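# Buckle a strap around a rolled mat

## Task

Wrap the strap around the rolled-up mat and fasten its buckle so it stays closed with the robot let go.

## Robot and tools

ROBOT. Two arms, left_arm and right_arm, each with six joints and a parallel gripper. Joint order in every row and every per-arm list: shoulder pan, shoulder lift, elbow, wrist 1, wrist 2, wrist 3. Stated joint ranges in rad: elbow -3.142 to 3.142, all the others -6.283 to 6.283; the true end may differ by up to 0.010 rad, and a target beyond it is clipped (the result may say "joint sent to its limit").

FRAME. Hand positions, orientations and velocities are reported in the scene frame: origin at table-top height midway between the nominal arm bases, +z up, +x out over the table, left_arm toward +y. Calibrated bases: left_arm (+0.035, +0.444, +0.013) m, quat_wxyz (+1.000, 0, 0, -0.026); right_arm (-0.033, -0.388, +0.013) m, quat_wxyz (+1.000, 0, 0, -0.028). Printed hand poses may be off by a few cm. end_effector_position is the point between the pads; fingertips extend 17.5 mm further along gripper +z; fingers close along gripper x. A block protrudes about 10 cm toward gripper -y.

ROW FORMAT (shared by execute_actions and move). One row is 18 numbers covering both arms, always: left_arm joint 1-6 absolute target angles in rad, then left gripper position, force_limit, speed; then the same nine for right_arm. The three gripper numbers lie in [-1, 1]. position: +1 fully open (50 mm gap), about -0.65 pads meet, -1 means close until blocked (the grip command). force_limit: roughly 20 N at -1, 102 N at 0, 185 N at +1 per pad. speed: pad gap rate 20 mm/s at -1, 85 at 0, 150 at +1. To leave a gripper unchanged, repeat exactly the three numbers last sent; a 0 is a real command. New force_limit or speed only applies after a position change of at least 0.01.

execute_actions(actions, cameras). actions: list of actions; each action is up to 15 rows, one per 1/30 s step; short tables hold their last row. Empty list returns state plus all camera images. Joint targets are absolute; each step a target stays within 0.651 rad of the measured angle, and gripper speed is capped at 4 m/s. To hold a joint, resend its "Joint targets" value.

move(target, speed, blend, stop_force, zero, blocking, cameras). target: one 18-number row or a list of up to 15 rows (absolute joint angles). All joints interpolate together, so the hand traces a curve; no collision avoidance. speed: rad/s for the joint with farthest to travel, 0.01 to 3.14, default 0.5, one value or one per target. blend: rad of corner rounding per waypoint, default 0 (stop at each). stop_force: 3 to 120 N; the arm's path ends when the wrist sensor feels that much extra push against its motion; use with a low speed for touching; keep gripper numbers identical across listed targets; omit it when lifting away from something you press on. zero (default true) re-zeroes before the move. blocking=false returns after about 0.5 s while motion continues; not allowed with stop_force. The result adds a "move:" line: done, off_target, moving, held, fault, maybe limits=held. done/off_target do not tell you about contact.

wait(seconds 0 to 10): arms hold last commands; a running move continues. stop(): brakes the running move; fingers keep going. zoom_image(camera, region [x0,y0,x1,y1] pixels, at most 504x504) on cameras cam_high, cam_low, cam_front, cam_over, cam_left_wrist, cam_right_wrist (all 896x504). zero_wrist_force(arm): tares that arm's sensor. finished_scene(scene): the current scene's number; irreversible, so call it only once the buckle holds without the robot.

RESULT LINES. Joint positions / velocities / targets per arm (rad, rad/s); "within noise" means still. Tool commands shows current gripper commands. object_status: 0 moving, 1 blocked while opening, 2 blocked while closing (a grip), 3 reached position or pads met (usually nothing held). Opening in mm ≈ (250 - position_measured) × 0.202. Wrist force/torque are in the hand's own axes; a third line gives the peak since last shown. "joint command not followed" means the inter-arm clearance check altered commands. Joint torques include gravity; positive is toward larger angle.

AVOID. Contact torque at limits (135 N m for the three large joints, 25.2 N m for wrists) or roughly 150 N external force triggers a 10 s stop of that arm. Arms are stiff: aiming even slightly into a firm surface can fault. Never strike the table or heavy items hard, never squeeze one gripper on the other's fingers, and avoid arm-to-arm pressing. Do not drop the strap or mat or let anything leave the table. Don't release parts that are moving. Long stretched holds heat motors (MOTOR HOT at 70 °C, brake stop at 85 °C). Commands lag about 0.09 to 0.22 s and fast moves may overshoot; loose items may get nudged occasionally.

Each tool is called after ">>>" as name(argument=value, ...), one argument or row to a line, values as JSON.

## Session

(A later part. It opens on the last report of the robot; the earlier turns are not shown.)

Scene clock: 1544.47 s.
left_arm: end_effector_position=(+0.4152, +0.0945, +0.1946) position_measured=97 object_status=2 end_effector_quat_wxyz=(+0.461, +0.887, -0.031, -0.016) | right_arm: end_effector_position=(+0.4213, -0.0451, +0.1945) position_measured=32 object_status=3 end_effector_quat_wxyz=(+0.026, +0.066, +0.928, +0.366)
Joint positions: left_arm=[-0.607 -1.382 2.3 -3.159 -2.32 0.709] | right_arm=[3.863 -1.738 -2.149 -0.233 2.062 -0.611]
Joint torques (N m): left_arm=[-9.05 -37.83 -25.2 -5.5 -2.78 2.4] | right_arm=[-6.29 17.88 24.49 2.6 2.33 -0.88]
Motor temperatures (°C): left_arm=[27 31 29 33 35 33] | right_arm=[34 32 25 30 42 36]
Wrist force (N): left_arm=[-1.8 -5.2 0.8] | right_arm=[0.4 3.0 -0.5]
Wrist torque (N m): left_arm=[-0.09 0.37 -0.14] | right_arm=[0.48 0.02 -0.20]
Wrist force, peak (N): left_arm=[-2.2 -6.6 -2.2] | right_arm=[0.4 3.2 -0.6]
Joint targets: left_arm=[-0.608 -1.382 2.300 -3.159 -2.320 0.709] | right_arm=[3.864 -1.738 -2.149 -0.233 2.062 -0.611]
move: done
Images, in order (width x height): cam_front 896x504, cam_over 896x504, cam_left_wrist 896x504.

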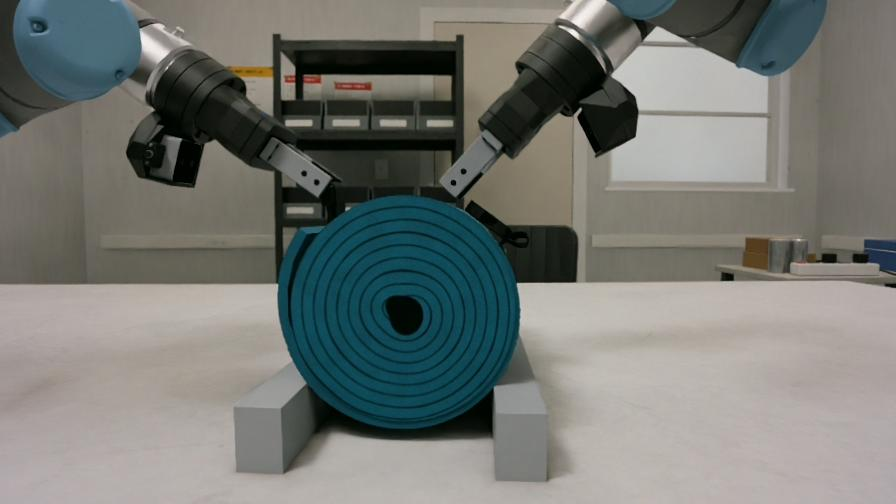

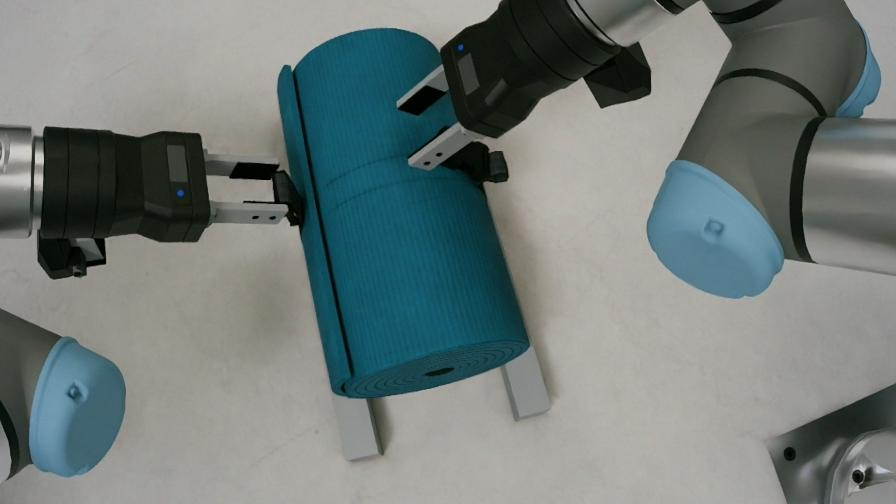

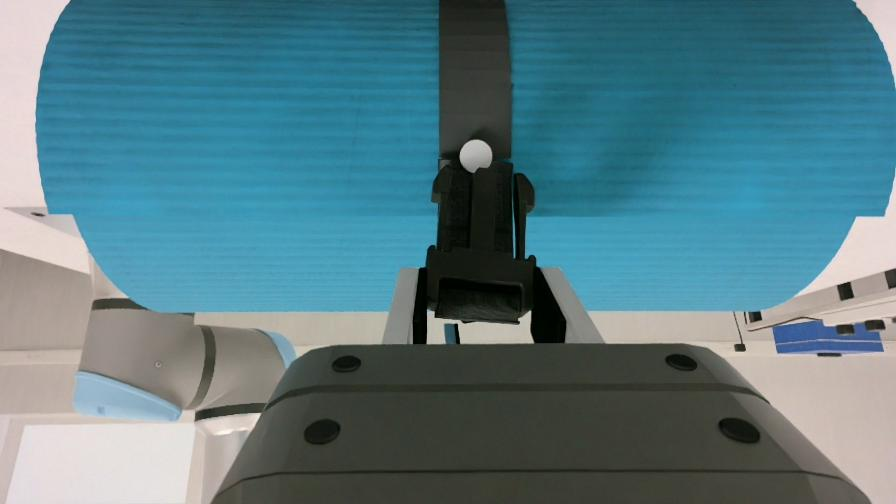

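>>> move(
  target=[
    [-0.6490,-1.0050,2.1861,-4.0323,-2.4899,0.2333,-1,0.6,-1,3.8635,-1.7377,-2.1492,-0.2328,2.0620,-0.6109,0.8,-0.4,-1],
  ],
  speed=0.2,
  stop_force=30,
  cameras=["cam_front","cam_left_wrist","cam_over","cam_right_wrist"],
)

>>> zoom_image(
  camera="cam_front",
  region=[300, 130, 500, 290],
)

Scene clock: 1587.90 s.
left_arm: end_effector_position=(+0.4133, +0.0295, +0.2217) position_measured=254 object_status=3 end_effector_quat_wxyz=(+0.642, +0.766, -0.027, -0.022) | right_arm: end_effector_position=(+0.4213, -0.0451, +0.1945) position_measured=32 object_status=3 end_effector_quat_wxyz=(+0.026, +0.066, +0.928, +0.366)
Joint positions: left_arm=[-0.649 -1.005 2.186 -4.032 -2.49 0.233] | right_arm=[3.863 -1.738 -2.149 -0.233 2.062 -0.611]
Joint torques (N m): left_arm=[7.79 -46.91 -3.43 -3.56 1.12 2.31] | right_arm=[-5.95 17.84 23.45 2.65 2.77 -0.86]
Wrist force (N): left_arm=[-1.9 -1.9 0.8] | right_arm=[0.4 2.7 -0.4]
Wrist torque (N m): left_arm=[-0.25 0.54 -0.20] | right_arm=[0.42 0.03 -0.20]
Wrist force, peak (N): left_arm=[-2.6 -6.1 1.1] | right_arm=[0.6 3.1 -0.7]
Joint targets: left_arm=[-0.649 -1.005 2.186 -4.032 -2.490 0.233] | right_arm=[3.864 -1.738 -2.149 -0.233 2.062 -0.611]
move: done
Images, in order (width x height): cam_front 896x504, cam_over 896x504, cam_left_wrist 896x504, cam_right_wrist 896x504.

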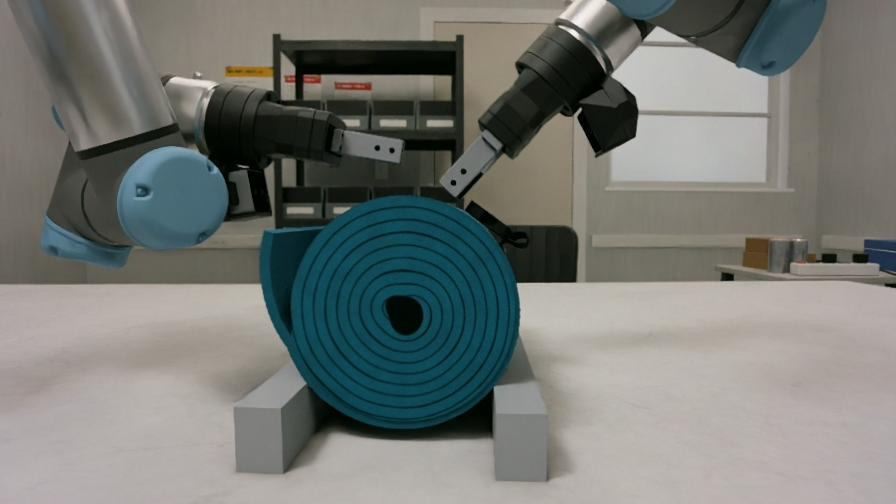

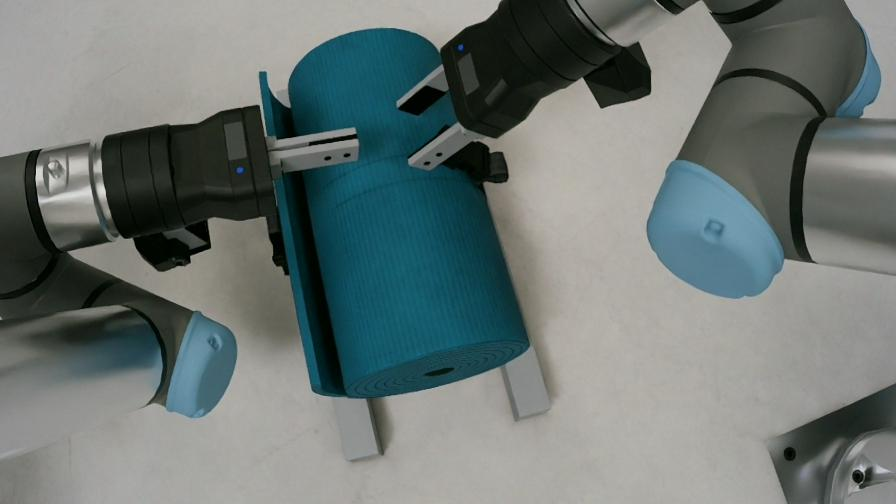

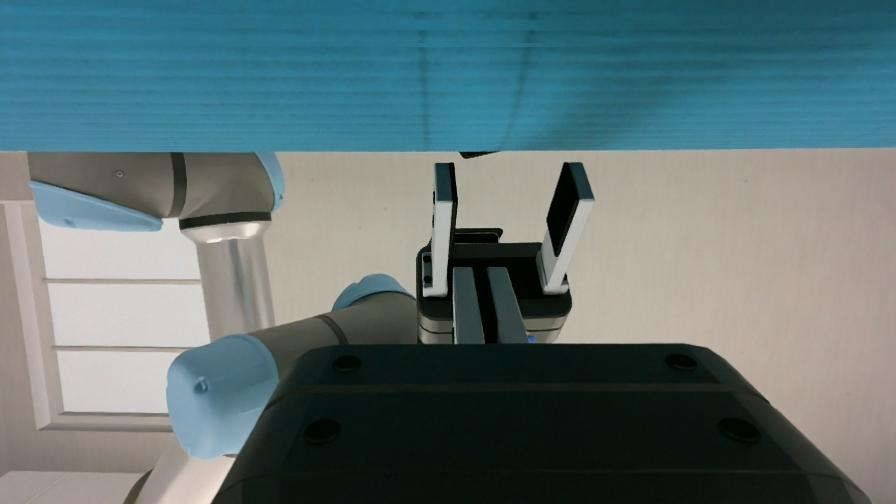

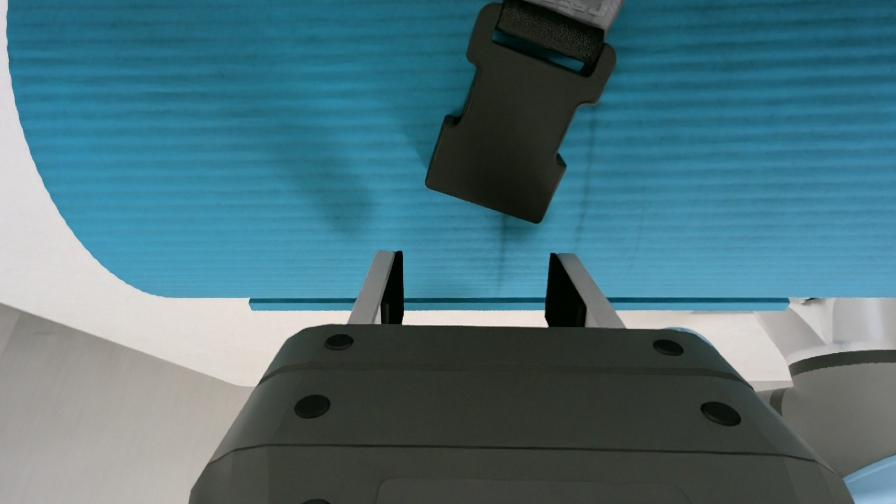

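Scaled by 2.520.

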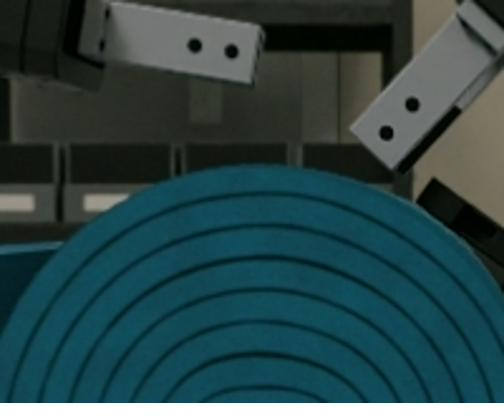

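>>> move(
  target=[
    [-0.6075,-1.3821,2.2995,-3.1591,-2.3198,0.7089,0.8,0.6,-1,3.8635,-1.7377,-2.1492,-0.2328,2.0620,-0.6109,0.8,-0.4,-1],
    [-0.8656,-1.5737,1.9785,-2.0805,-1.6629,0.7183,0.8,0.6,-1,3.8635,-1.7377,-2.1492,-0.2328,2.0620,-0.6109,0.8,-0.4,-1],
    [-0.8867,-1.4164,2.1160,-2.3773,-1.6607,0.6974,0.8,0.6,-1,3.8635,-1.7377,-2.1492,-0.2328,2.0620,-0.6109,0.8,-0.4,-1],
  ],
  speed=[0.4,0.4,0.15],
  blend=[0.05,0.02,0],
  cameras=["cam_left_wrist"],
)

Scene clock: 1632.67 s.
left_arm: end_effector_position=(+0.4148, +0.1116, +0.0966) position_measured=32 object_status=3 end_effector_quat_wxyz=(+0.070, +0.997, -0.035, -0.002) | right_arm: end_effector_position=(+0.4213, -0.0451, +0.1945) position_measured=32 object_status=3 end_effector_quat_wxyz=(+0.026, +0.066, +0.928, +0.366)
Joint positions: left_arm=[-0.887 -1.416 2.116 -2.377 -1.661 0.697] | right_arm=[3.863 -1.738 -2.149 -0.233 2.062 -0.611]
Joint torques (N m): left_arm=[1.55 -37.41 -26.73 -0.46 1.35 -0.87] | right_arm=[-6.32 18.6 22.69 2.76 2.72 -0.86]
Wrist force (N): left_arm=[-1.4 0.4 -0.5] | right_arm=[0.2 2.9 -0.6]
Wrist torque (N m): left_arm=[0.09 0.23 0.02] | right_arm=[0.46 0.05 -0.21]
Wrist force, peak (N): left_arm=[-2.2 -2.6 1.0] | right_arm=[0.5 3.2 -0.4]
Joint targets: left_arm=[-0.887 -1.416 2.116 -2.377 -1.661 0.697] | right_arm=[3.864 -1.738 -2.149 -0.233 2.062 -0.611]
move: done
Images, in order (width x height): cam_left_wrist 896x504.

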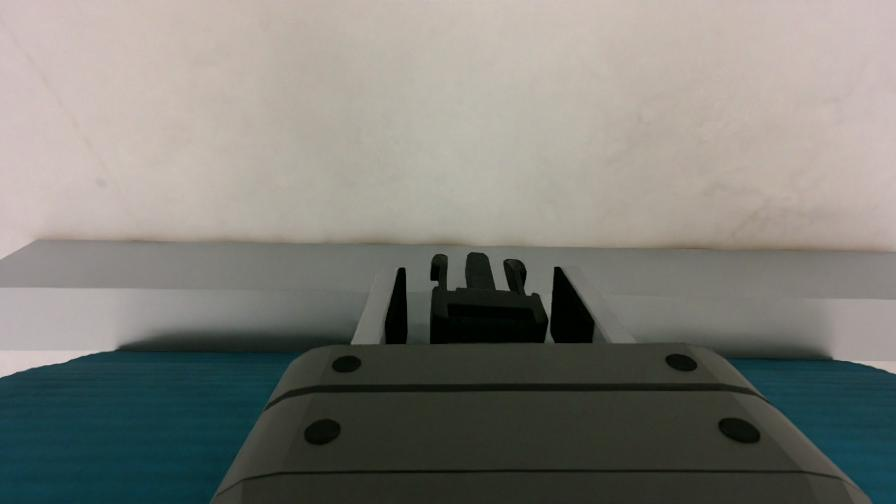

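>>> move(
  target=[
    [-0.8881,-1.3913,2.1130,-2.3995,-1.6606,0.6963,0.8,0.6,-1,3.8635,-1.7377,-2.1492,-0.2328,2.0620,-0.6109,0.8,-0.4,-1],
  ],
  speed=0.04,
  stop_force=5,
  cameras=["cam_left_wrist"],
)

>>> zoom_image(
  camera="cam_left_wrist",
  region=[340, 200, 640, 360],
)

Scene clock: 1645.40 s.
left_arm: end_effector_position=(+0.4173, +0.1072, +0.0883) position_measured=32 object_status=3 end_effector_quat_wxyz=(+0.070, +0.997, -0.035, -0.002) | right_arm: end_effector_position=(+0.4213, -0.0451, +0.1945) position_measured=32 object_status=3 end_effector_quat_wxyz=(+0.026, +0.066, +0.928, +0.366)
Joint positions: left_arm=[-0.888 -1.391 2.113 -2.399 -1.661 0.696] | right_arm=[3.863 -1.738 -2.149 -0.233 2.062 -0.611]
Joint torques (N m): left_arm=[-2.35 -39.43 -17.02 -0.62 1.51 -1.69] | right_arm=[-5.87 18.21 21.74 2.67 2.78 -0.93]
Wrist force (N): left_arm=[-1.5 0.3 -0.5] | right_arm=[0.4 2.8 -0.5]
Wrist torque (N m): left_arm=[0.08 0.23 0.02] | right_arm=[0.45 0.03 -0.20]
Wrist force, peak (N): left_arm=[-1.8 0.5 -1.1] | right_arm=[0.4 3.1 -0.9]
Joint targets: left_arm=[-0.888 -1.391 2.113 -2.400 -1.661 0.696] | right_arm=[3.864 -1.738 -2.149 -0.233 2.062 -0.611]
move: done
Images, in order (width x height): cam_left_wrist 896x504.

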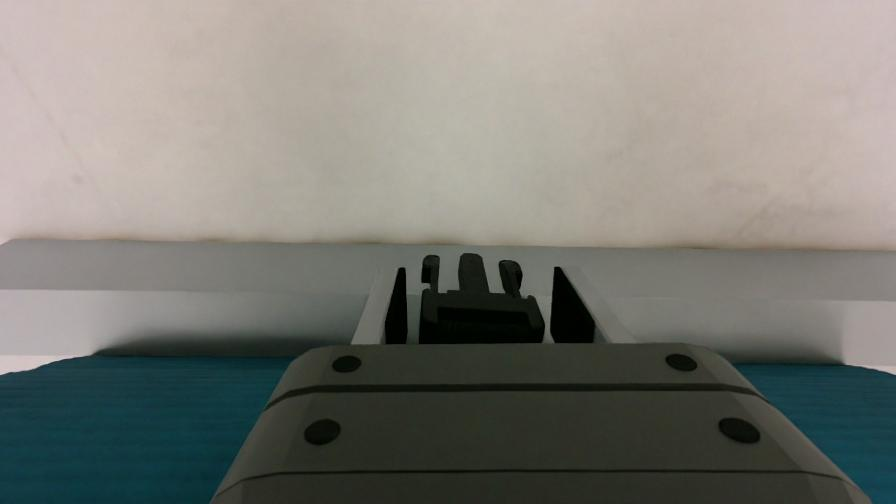

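Scaled by 1.680.

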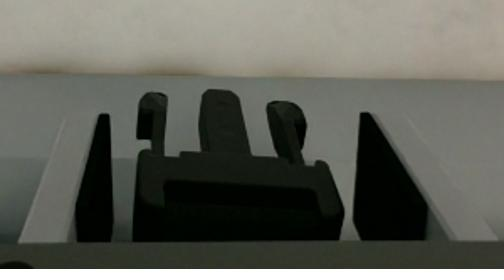

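>>> execute_actions(
  actions=[
    [[-0.8881,-1.3913,2.1130,-2.3995,-1.6606,0.6963,-1,-0.4,-1,3.8635,-1.7377,-2.1492,-0.2328,2.0620,-0.6109,0.8,-0.4,-1]],
    [[-0.8881,-1.3913,2.1130,-2.3995,-1.6606,0.6963,-1,-0.4,-1,3.8635,-1.7377,-2.1492,-0.2328,2.0620,-0.6109,0.8,-0.4,-1]],
  ],
  cameras=["cam_left_wrist"],
)

>>> zoom_image(
  camera="cam_left_wrist",
  region=[340, 200, 640, 360],
)

Scene clock: 1649.70 s.
left_arm: end_effector_position=(+0.4173, +0.1072, +0.0883) position_measured=84 object_status=2 end_effector_quat_wxyz=(+0.070, +0.997, -0.035, -0.002) | right_arm: end_effector_position=(+0.4213, -0.0451, +0.1945) position_measured=32 object_status=3 end_effector_quat_wxyz=(+0.026, +0.066, +0.928, +0.366)
Joint positions: left_arm=[-0.888 -1.391 2.113 -2.399 -1.661 0.696] | right_arm=[3.863 -1.738 -2.149 -0.233 2.062 -0.611]
Joint torques (N m): left_arm=[6.75 -39.19 -16.23 -0.85 1.59 2.02] | right_arm=[-5.93 18.73 21.17 2.61 2.8 -0.88]
Wrist force (N): left_arm=[-1.6 0.5 -0.6] | right_arm=[0.3 2.9 -0.7]
Wrist torque (N m): left_arm=[0.11 0.25 0.02] | right_arm=[0.46 0.03 -0.20]
Wrist force, peak (N): left_arm=[-1.7 0.6 -0.8] | right_arm=[0.4 3.1 -0.5]
Joint targets: left_arm=[-0.888 -1.391 2.113 -2.400 -1.661 0.696] | right_arm=[3.864 -1.738 -2.149 -0.233 2.062 -0.611]
Images, in order (width x height): cam_left_wrist 896x504.

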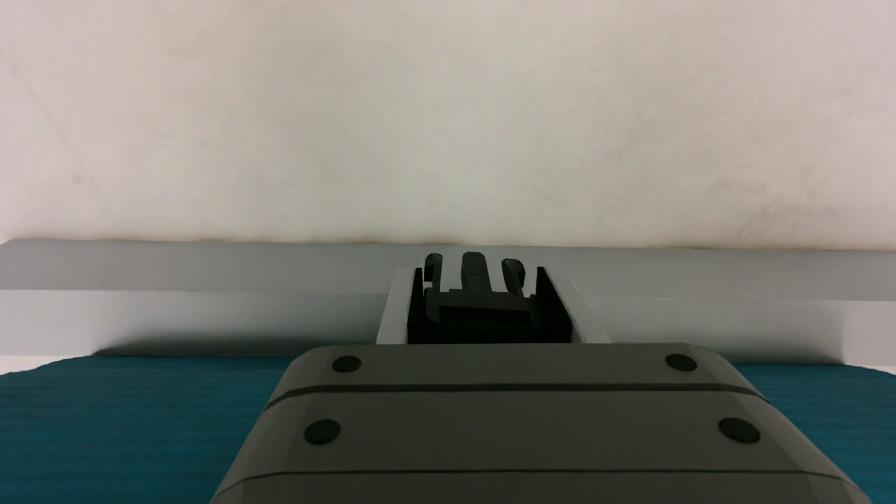

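Scaled by 1.680.

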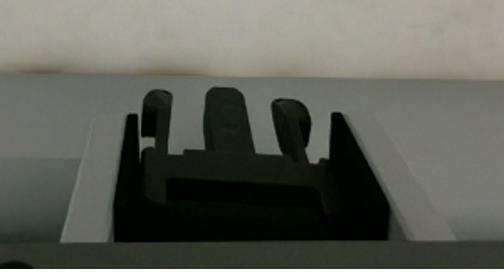

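>>> move(
  target=[
    [-0.7511,-1.5169,2.1913,-2.5476,-1.8902,0.7888,-1,-0.4,-1,3.8635,-1.7377,-2.1492,-0.2328,2.0620,-0.6109,0.8,-0.4,-1],
    [-0.6075,-1.3821,2.2995,-3.1591,-2.3198,0.7089,-1,-0.4,-1,3.8635,-1.7377,-2.1492,-0.2328,2.0620,-0.6109,0.8,-0.4,-1],
  ],
  speed=0.2,
  blend=0.05,
  stop_force=30,
  cameras=["cam_front","cam_left_wrist","cam_over"],
)

>>> zoom_image(
  camera="cam_front",
  region=[230, 130, 430, 290],
)

Scene clock: 1658.07 s.
left_arm: end_effector_position=(+0.4152, +0.0945, +0.1946) position_measured=84 object_status=2 end_effector_quat_wxyz=(+0.461, +0.886, -0.031, -0.016) | right_arm: end_effector_position=(+0.4213, -0.0451, +0.1945) position_measured=32 object_status=3 end_effector_quat_wxyz=(+0.026, +0.066, +0.928, +0.366)
Joint positions: left_arm=[-0.607 -1.382 2.3 -3.159 -2.32 0.709] | right_arm=[3.863 -1.738 -2.149 -0.233 2.062 -0.611]
Joint torques (N m): left_arm=[-7.27 -35.89 -24.16 -2.94 -0.37 2.47] | right_arm=[-6.43 18.33 20.86 2.6 2.75 -0.82]
Wrist force (N): left_arm=[-2.0 -0.7 -1.0] | right_arm=[0.4 3.0 -0.8]
Wrist torque (N m): left_arm=[-0.18 0.41 -0.12] | right_arm=[0.47 0.02 -0.20]
Wrist force, peak (N): left_arm=[-0.1 -8.6 -1.4] | right_arm=[0.7 3.2 -0.7]
Joint targets: left_arm=[-0.608 -1.382 2.300 -3.159 -2.320 0.709] | right_arm=[3.864 -1.738 -2.149 -0.233 2.062 -0.611]
move: done
Images, in order (width x height): cam_front 896x504, cam_over 896x504, cam_left_wrist 896x504.

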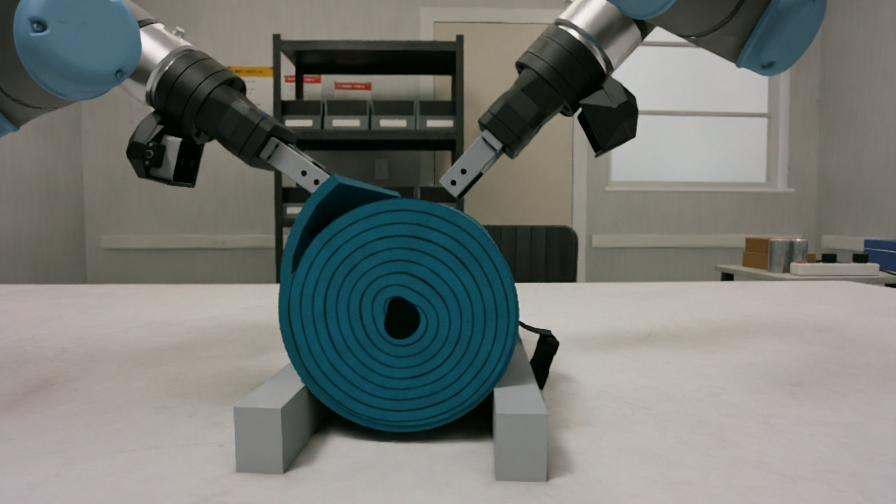

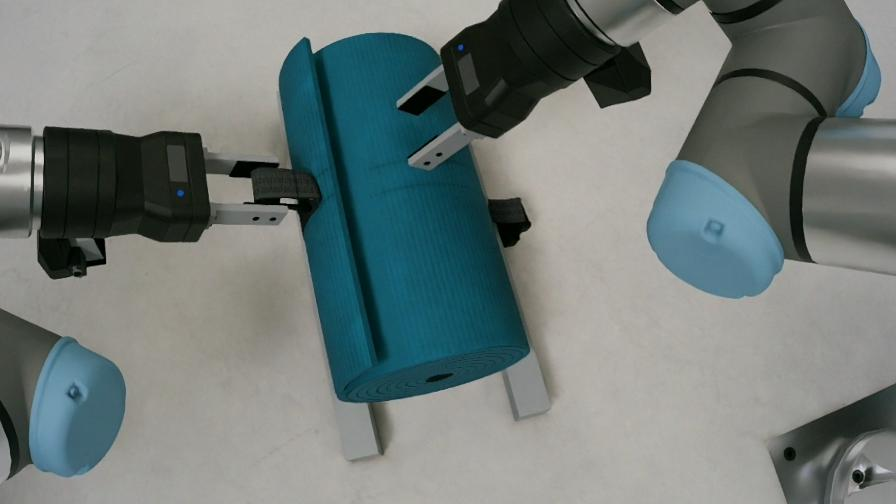

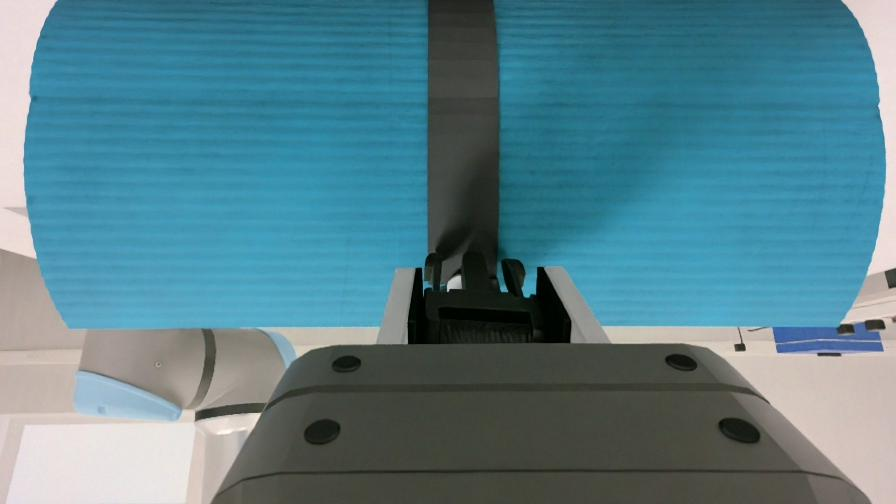

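Scaled by 2.520.

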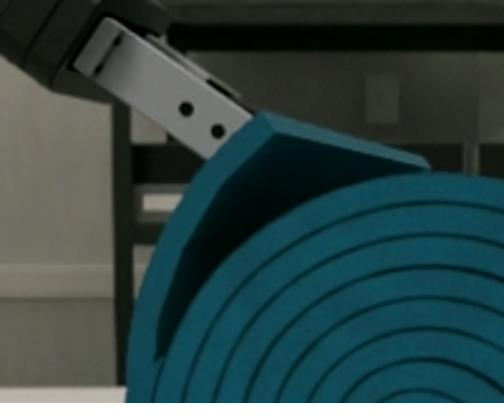

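>>> execute_actions(
  actions=[
    [[-0.6075,-1.3821,2.2995,-3.1591,-2.3198,0.7089,-0.98,0.6,-1,3.8635,-1.7377,-2.1492,-0.2328,2.0620,-0.6109,0.8,-0.4,-1]],
    [[-0.6075,-1.3821,2.2995,-3.1591,-2.3198,0.7089,-0.98,0.6,-1,3.8635,-1.7377,-2.1492,-0.2328,2.0620,-0.6109,0.8,-0.4,-1]],
  ],
  cameras=["cam_front","cam_right_wrist","cam_low","cam_high"],
)

>>> zoom_image(
  camera="cam_front",
  region=[480, 290, 600, 410],
)

>>> zoom_image(
  camera="cam_low",
  region=[440, 160, 620, 310],
)

>>> zoom_image(
  camera="cam_high",
  region=[360, 140, 520, 300],
)

Scene clock: 1674.43 s.
left_arm: end_effector_position=(+0.4152, +0.0945, +0.1946) position_measured=89 object_status=2 end_effector_quat_wxyz=(+0.461, +0.886, -0.031, -0.016) | right_arm: end_effector_position=(+0.4213, -0.0451, +0.1945) position_measured=32 object_status=3 end_effector_quat_wxyz=(+0.026, +0.066, +0.928, +0.366)
Joint positions: left_arm=[-0.608 -1.382 2.299 -3.159 -2.32 0.709] | right_arm=[3.863 -1.738 -2.149 -0.233 2.062 -0.611]
Joint torques (N m): left_arm=[-8.58 -35.17 -23.21 -4.84 -2.5 2.4] | right_arm=[-5.9 18.9 19.86 2.65 2.75 -0.67]
Wrist force (N): left_arm=[-2.2 -0.9 -1.0] | right_arm=[0.6 2.8 -0.7]
Wrist torque (N m): left_arm=[-0.19 0.44 -0.12] | right_arm=[0.44 0.00 -0.20]
Wrist force, peak (N): left_arm=[-2.3 -1.0 -1.0] | right_arm=[0.4 3.1 -0.6]
Joint targets: left_arm=[-0.608 -1.382 2.300 -3.159 -2.320 0.709] | right_arm=[3.864 -1.738 -2.149 -0.233 2.062 -0.611]
Images, in order (width x height): cam_high 896x504, cam_low 896x504, cam_front 896x504, cam_right_wrist 896x504.

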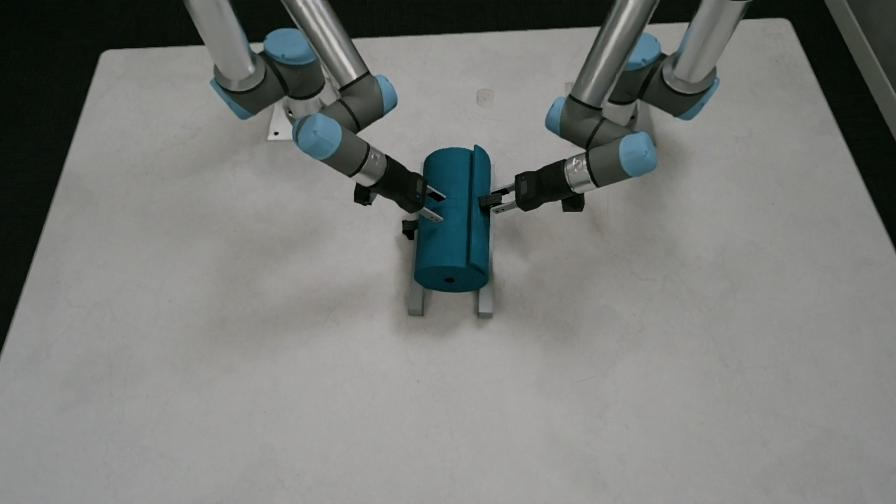

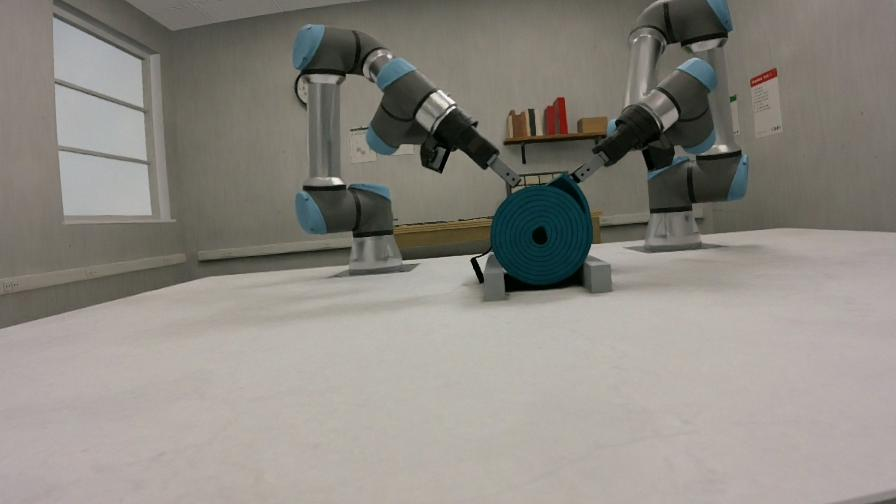

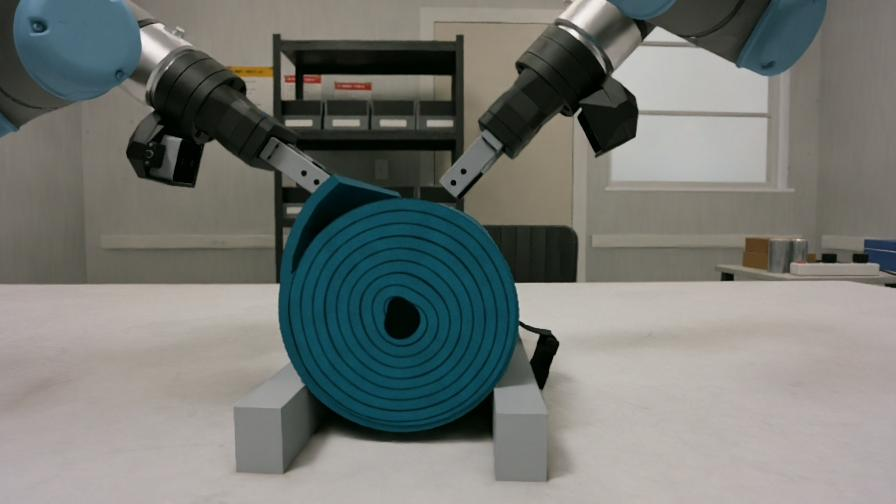

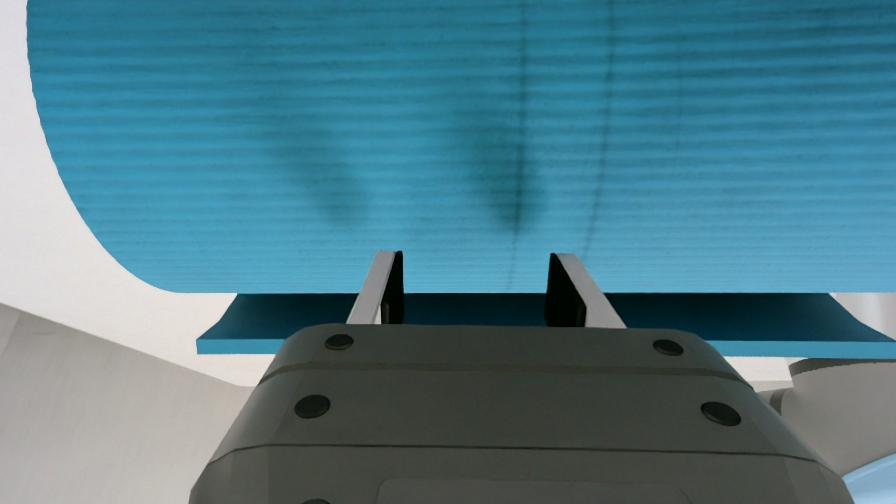

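Scaled by 4.200.

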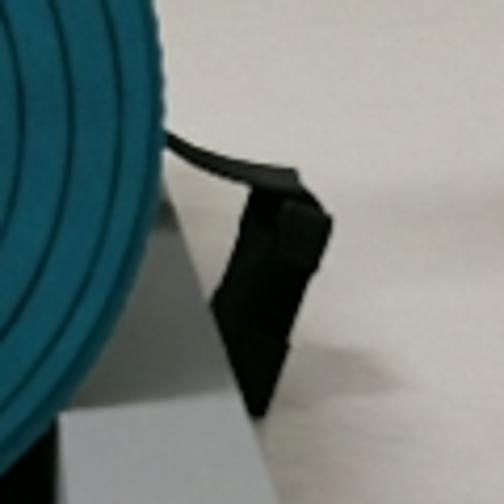

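Scaled by 2.800.

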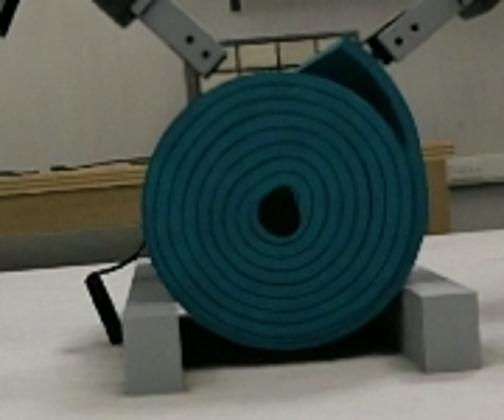

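Scaled by 3.150.

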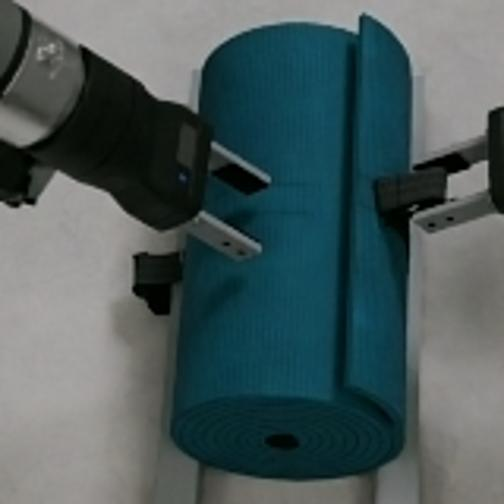

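>>> move(
  target=[
    [-0.6075,-1.3821,2.2995,-3.1591,-2.3198,0.7089,-0.98,0.6,-1,3.8339,-1.6547,-2.2251,-0.2537,2.0787,-0.6395,0.8,-0.4,-1],
    [-0.6075,-1.3821,2.2995,-3.1591,-2.3198,0.7089,-0.98,0.6,-1,3.9752,-1.6288,-2.0909,-0.8812,1.6551,-0.6452,0.8,-0.4,-1],
  ],
  speed=0.35,
  blend=0.03,
  cameras=["cam_front","cam_right_wrist","cam_over"],
)

Scene clock: 1695.50 s.
left_arm: end_effector_position=(+0.4152, +0.0945, +0.1946) position_measured=89 object_status=2 end_effector_quat_wxyz=(+0.461, +0.886, -0.031, -0.016) | right_arm: end_effector_position=(+0.3878, -0.1299, +0.1398) position_measured=32 object_status=3 end_effector_quat_wxyz=(+0.005, +0.072, +0.995, +0.070)
Joint positions: left_arm=[-0.608 -1.382 2.299 -3.159 -2.32 0.709] | right_arm=[3.975 -1.629 -2.091 -0.881 1.655 -0.645]
Joint torques (N m): left_arm=[-7.91 -36.25 -23.33 -4.64 -2.46 2.38] | right_arm=[-6.81 19.69 11.81 2.17 1.91 -0.69]
Wrist force (N): left_arm=[-2.2 -0.9 -0.9] | right_arm=[1.3 3.2 -1.2]
Wrist torque (N m): left_arm=[-0.19 0.43 -0.12] | right_arm=[0.50 -0.28 0.13]
Wrist force, peak (N): left_arm=[-2.4 -1.1 -1.1] | right_arm=[-0.5 4.3 1.2]
Joint targets: left_arm=[-0.608 -1.382 2.300 -3.159 -2.320 0.709] | right_arm=[3.975 -1.629 -2.091 -0.881 1.655 -0.645]
move: done
Images, in order (width x height): cam_front 896x504, cam_over 896x504, cam_right_wrist 896x504.

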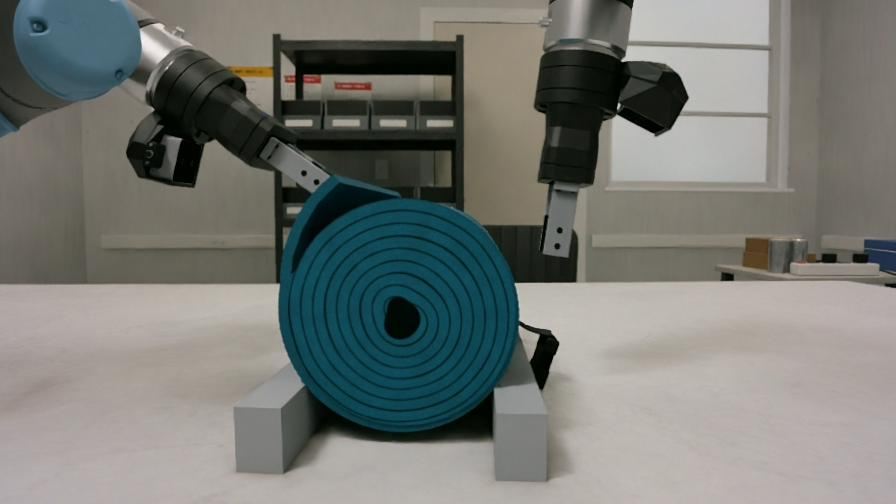

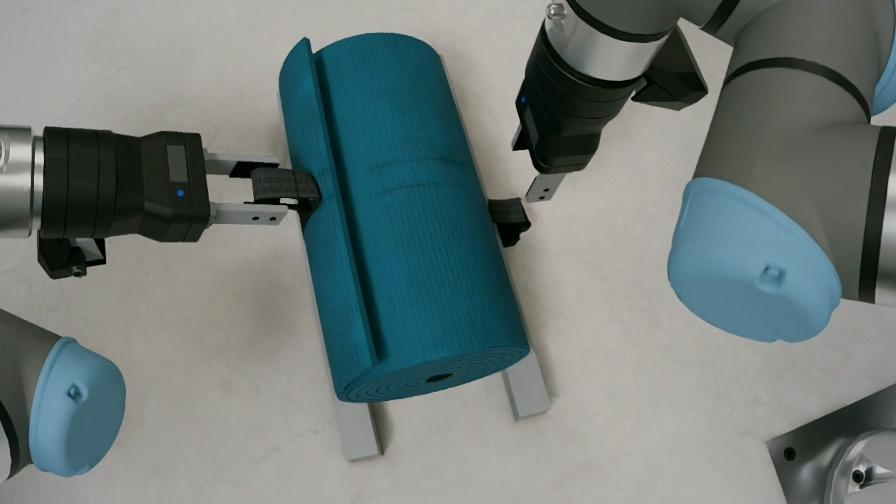

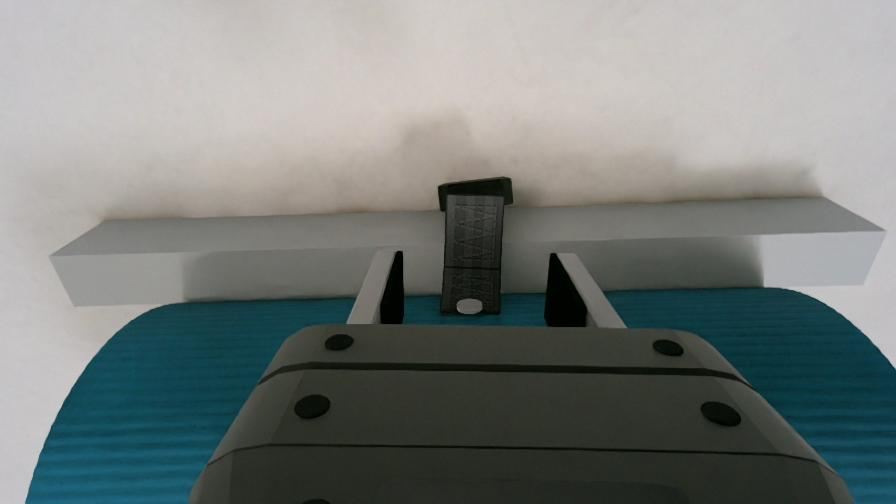

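>>> move(
  target=[
    [-0.6075,-1.3821,2.2995,-3.1591,-2.3198,0.7089,-0.98,0.6,-1,3.9736,-1.7119,-2.1573,-0.7319,1.6553,-0.6461,0.8,-0.4,-1],
  ],
  speed=0.1,
  stop_force=6,
  cameras=["cam_front","cam_right_wrist","cam_low"],
)

>>> zoom_image(
  camera="cam_front",
  region=[440, 190, 640, 410],
)

>>> zoom_image(
  camera="cam_right_wrist",
  region=[340, 160, 640, 360],
)

Scene clock: 1717.90 s.
left_arm: end_effector_position=(+0.4152, +0.0945, +0.1946) position_measured=89 object_status=2 end_effector_quat_wxyz=(+0.461, +0.886, -0.031, -0.016) | right_arm: end_effector_position=(+0.3877, -0.1310, +0.0896) position_measured=32 object_status=3 end_effector_quat_wxyz=(+0.005, +0.072, +0.995, +0.070)
Joint positions: left_arm=[-0.608 -1.382 2.299 -3.159 -2.32 0.709] | right_arm=[3.974 -1.712 -2.157 -0.732 1.655 -0.646]
Joint torques (N m): left_arm=[-7.7 -35.34 -23.22 -4.66 -2.45 2.35] | right_arm=[-4.38 34.94 27.75 3.55 2.53 -0.82]
Wrist force (N): left_arm=[-2.2 -0.6 -1.2] | right_arm=[1.3 3.3 -1.3]
Wrist torque (N m): left_arm=[-0.16 0.43 -0.12] | right_arm=[0.52 -0.27 0.13]
Wrist force, peak (N): left_arm=[-2.4 -1.1 -0.9] | right_arm=[1.5 3.3 -1.6]
Joint targets: left_arm=[-0.608 -1.382 2.300 -3.159 -2.320 0.709] | right_arm=[3.974 -1.712 -2.157 -0.732 1.655 -0.646]
move: done
Images, in order (width x height): cam_low 896x504, cam_front 896x504, cam_right_wrist 896x504.

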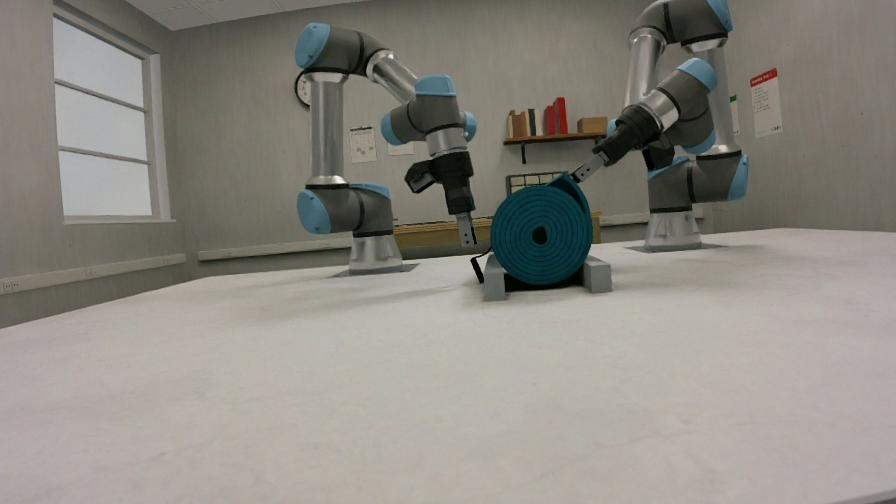

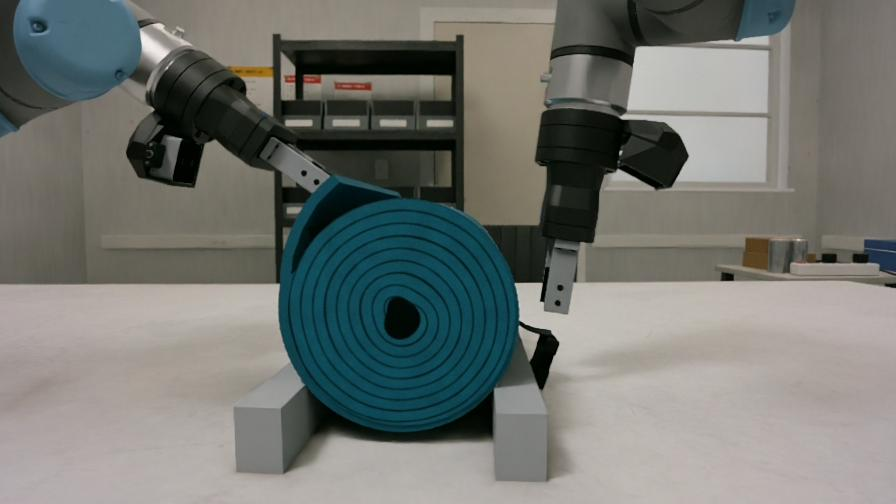

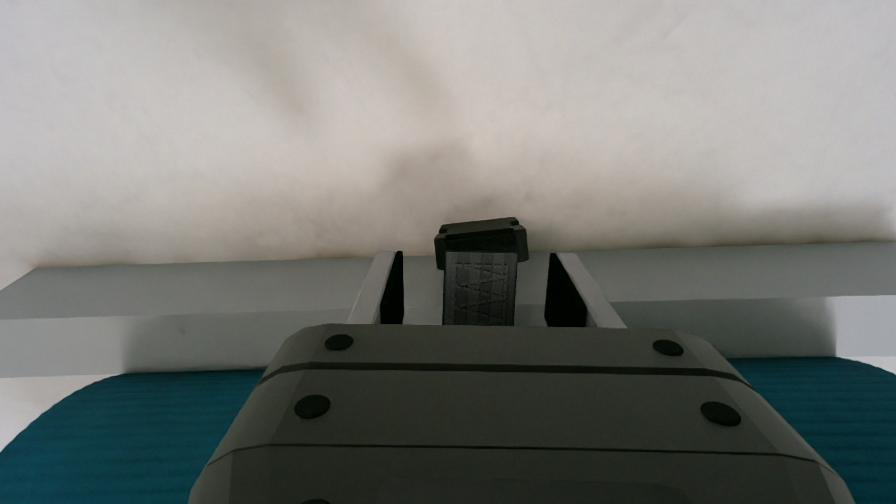

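Scaled by 2.291.

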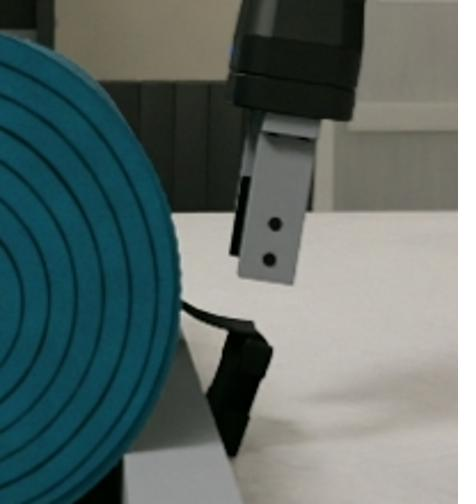

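Scaled by 1.680.

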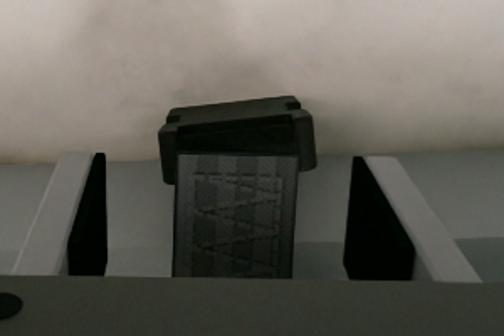

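>>> move(
  target=[
    [-0.6075,-1.3821,2.2995,-3.1591,-2.3198,0.7089,-0.98,0.6,-1,3.9692,-1.7735,-2.2055,-0.6224,1.6558,-0.6505,0.8,-0.4,-1],
  ],
  speed=0.06,
  stop_force=5,
  cameras=["cam_front","cam_right_wrist","cam_over"],
)

>>> zoom_image(
  camera="cam_front",
  region=[440, 190, 640, 410],
)

>>> zoom_image(
  camera="cam_right_wrist",
  region=[340, 160, 640, 360],
)

Scene clock: 1747.90 s.
left_arm: end_effector_position=(+0.4152, +0.0945, +0.1946) position_measured=89 object_status=2 end_effector_quat_wxyz=(+0.461, +0.886, -0.031, -0.016) | right_arm: end_effector_position=(+0.3854, -0.1360, +0.0546) position_measured=32 object_status=3 end_effector_quat_wxyz=(+0.005, +0.072, +0.995, +0.070)
Joint positions: left_arm=[-0.608 -1.382 2.299 -3.159 -2.32 0.709] | right_arm=[3.969 -1.774 -2.206 -0.622 1.656 -0.651]
Joint torques (N m): left_arm=[-7.9 -34.93 -23.55 -4.65 -2.42 2.04] | right_arm=[-0.33 36.38 25.87 1.98 2.6 0.36]
Wrist force (N): left_arm=[-2.3 -0.8 -1.2] | right_arm=[1.4 3.3 -1.2]
Wrist torque (N m): left_arm=[-0.19 0.46 -0.12] | right_arm=[0.51 -0.30 0.14]
Wrist force, peak (N): left_arm=[-2.4 -1.0 -1.0] | right_arm=[1.2 3.5 -1.8]
Joint targets: left_arm=[-0.608 -1.382 2.300 -3.159 -2.320 0.709] | right_arm=[3.969 -1.774 -2.205 -0.622 1.656 -0.650]
move: done
Images, in order (width x height): cam_front 896x504, cam_over 896x504, cam_right_wrist 896x504.

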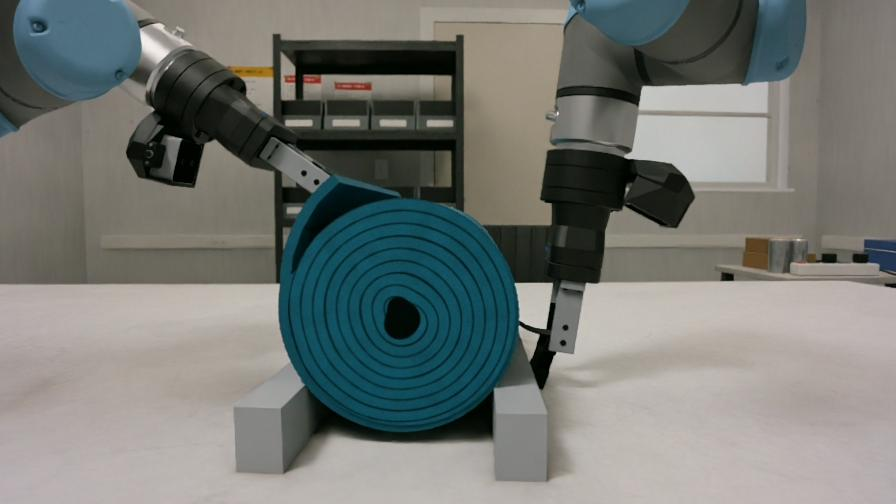

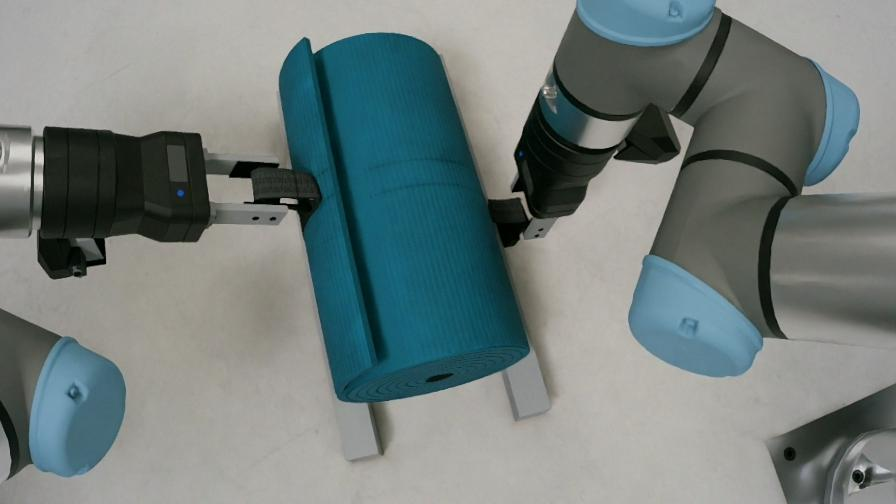

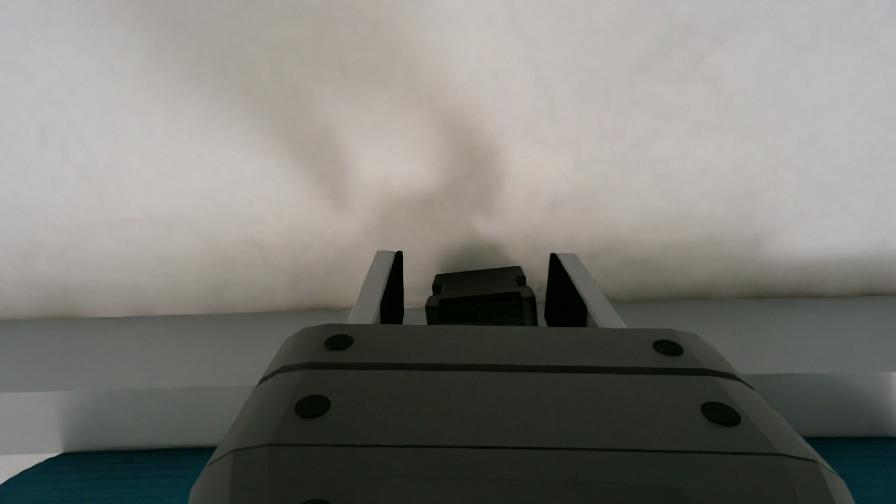

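Scaled by 2.291.

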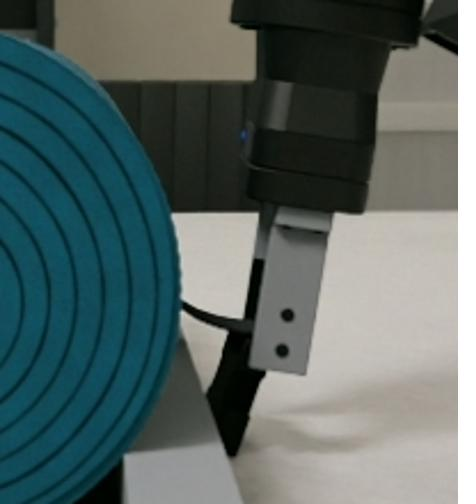

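Scaled by 1.680.

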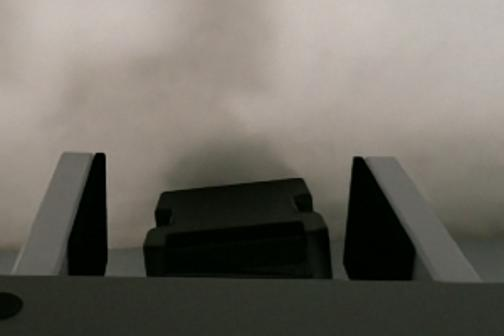

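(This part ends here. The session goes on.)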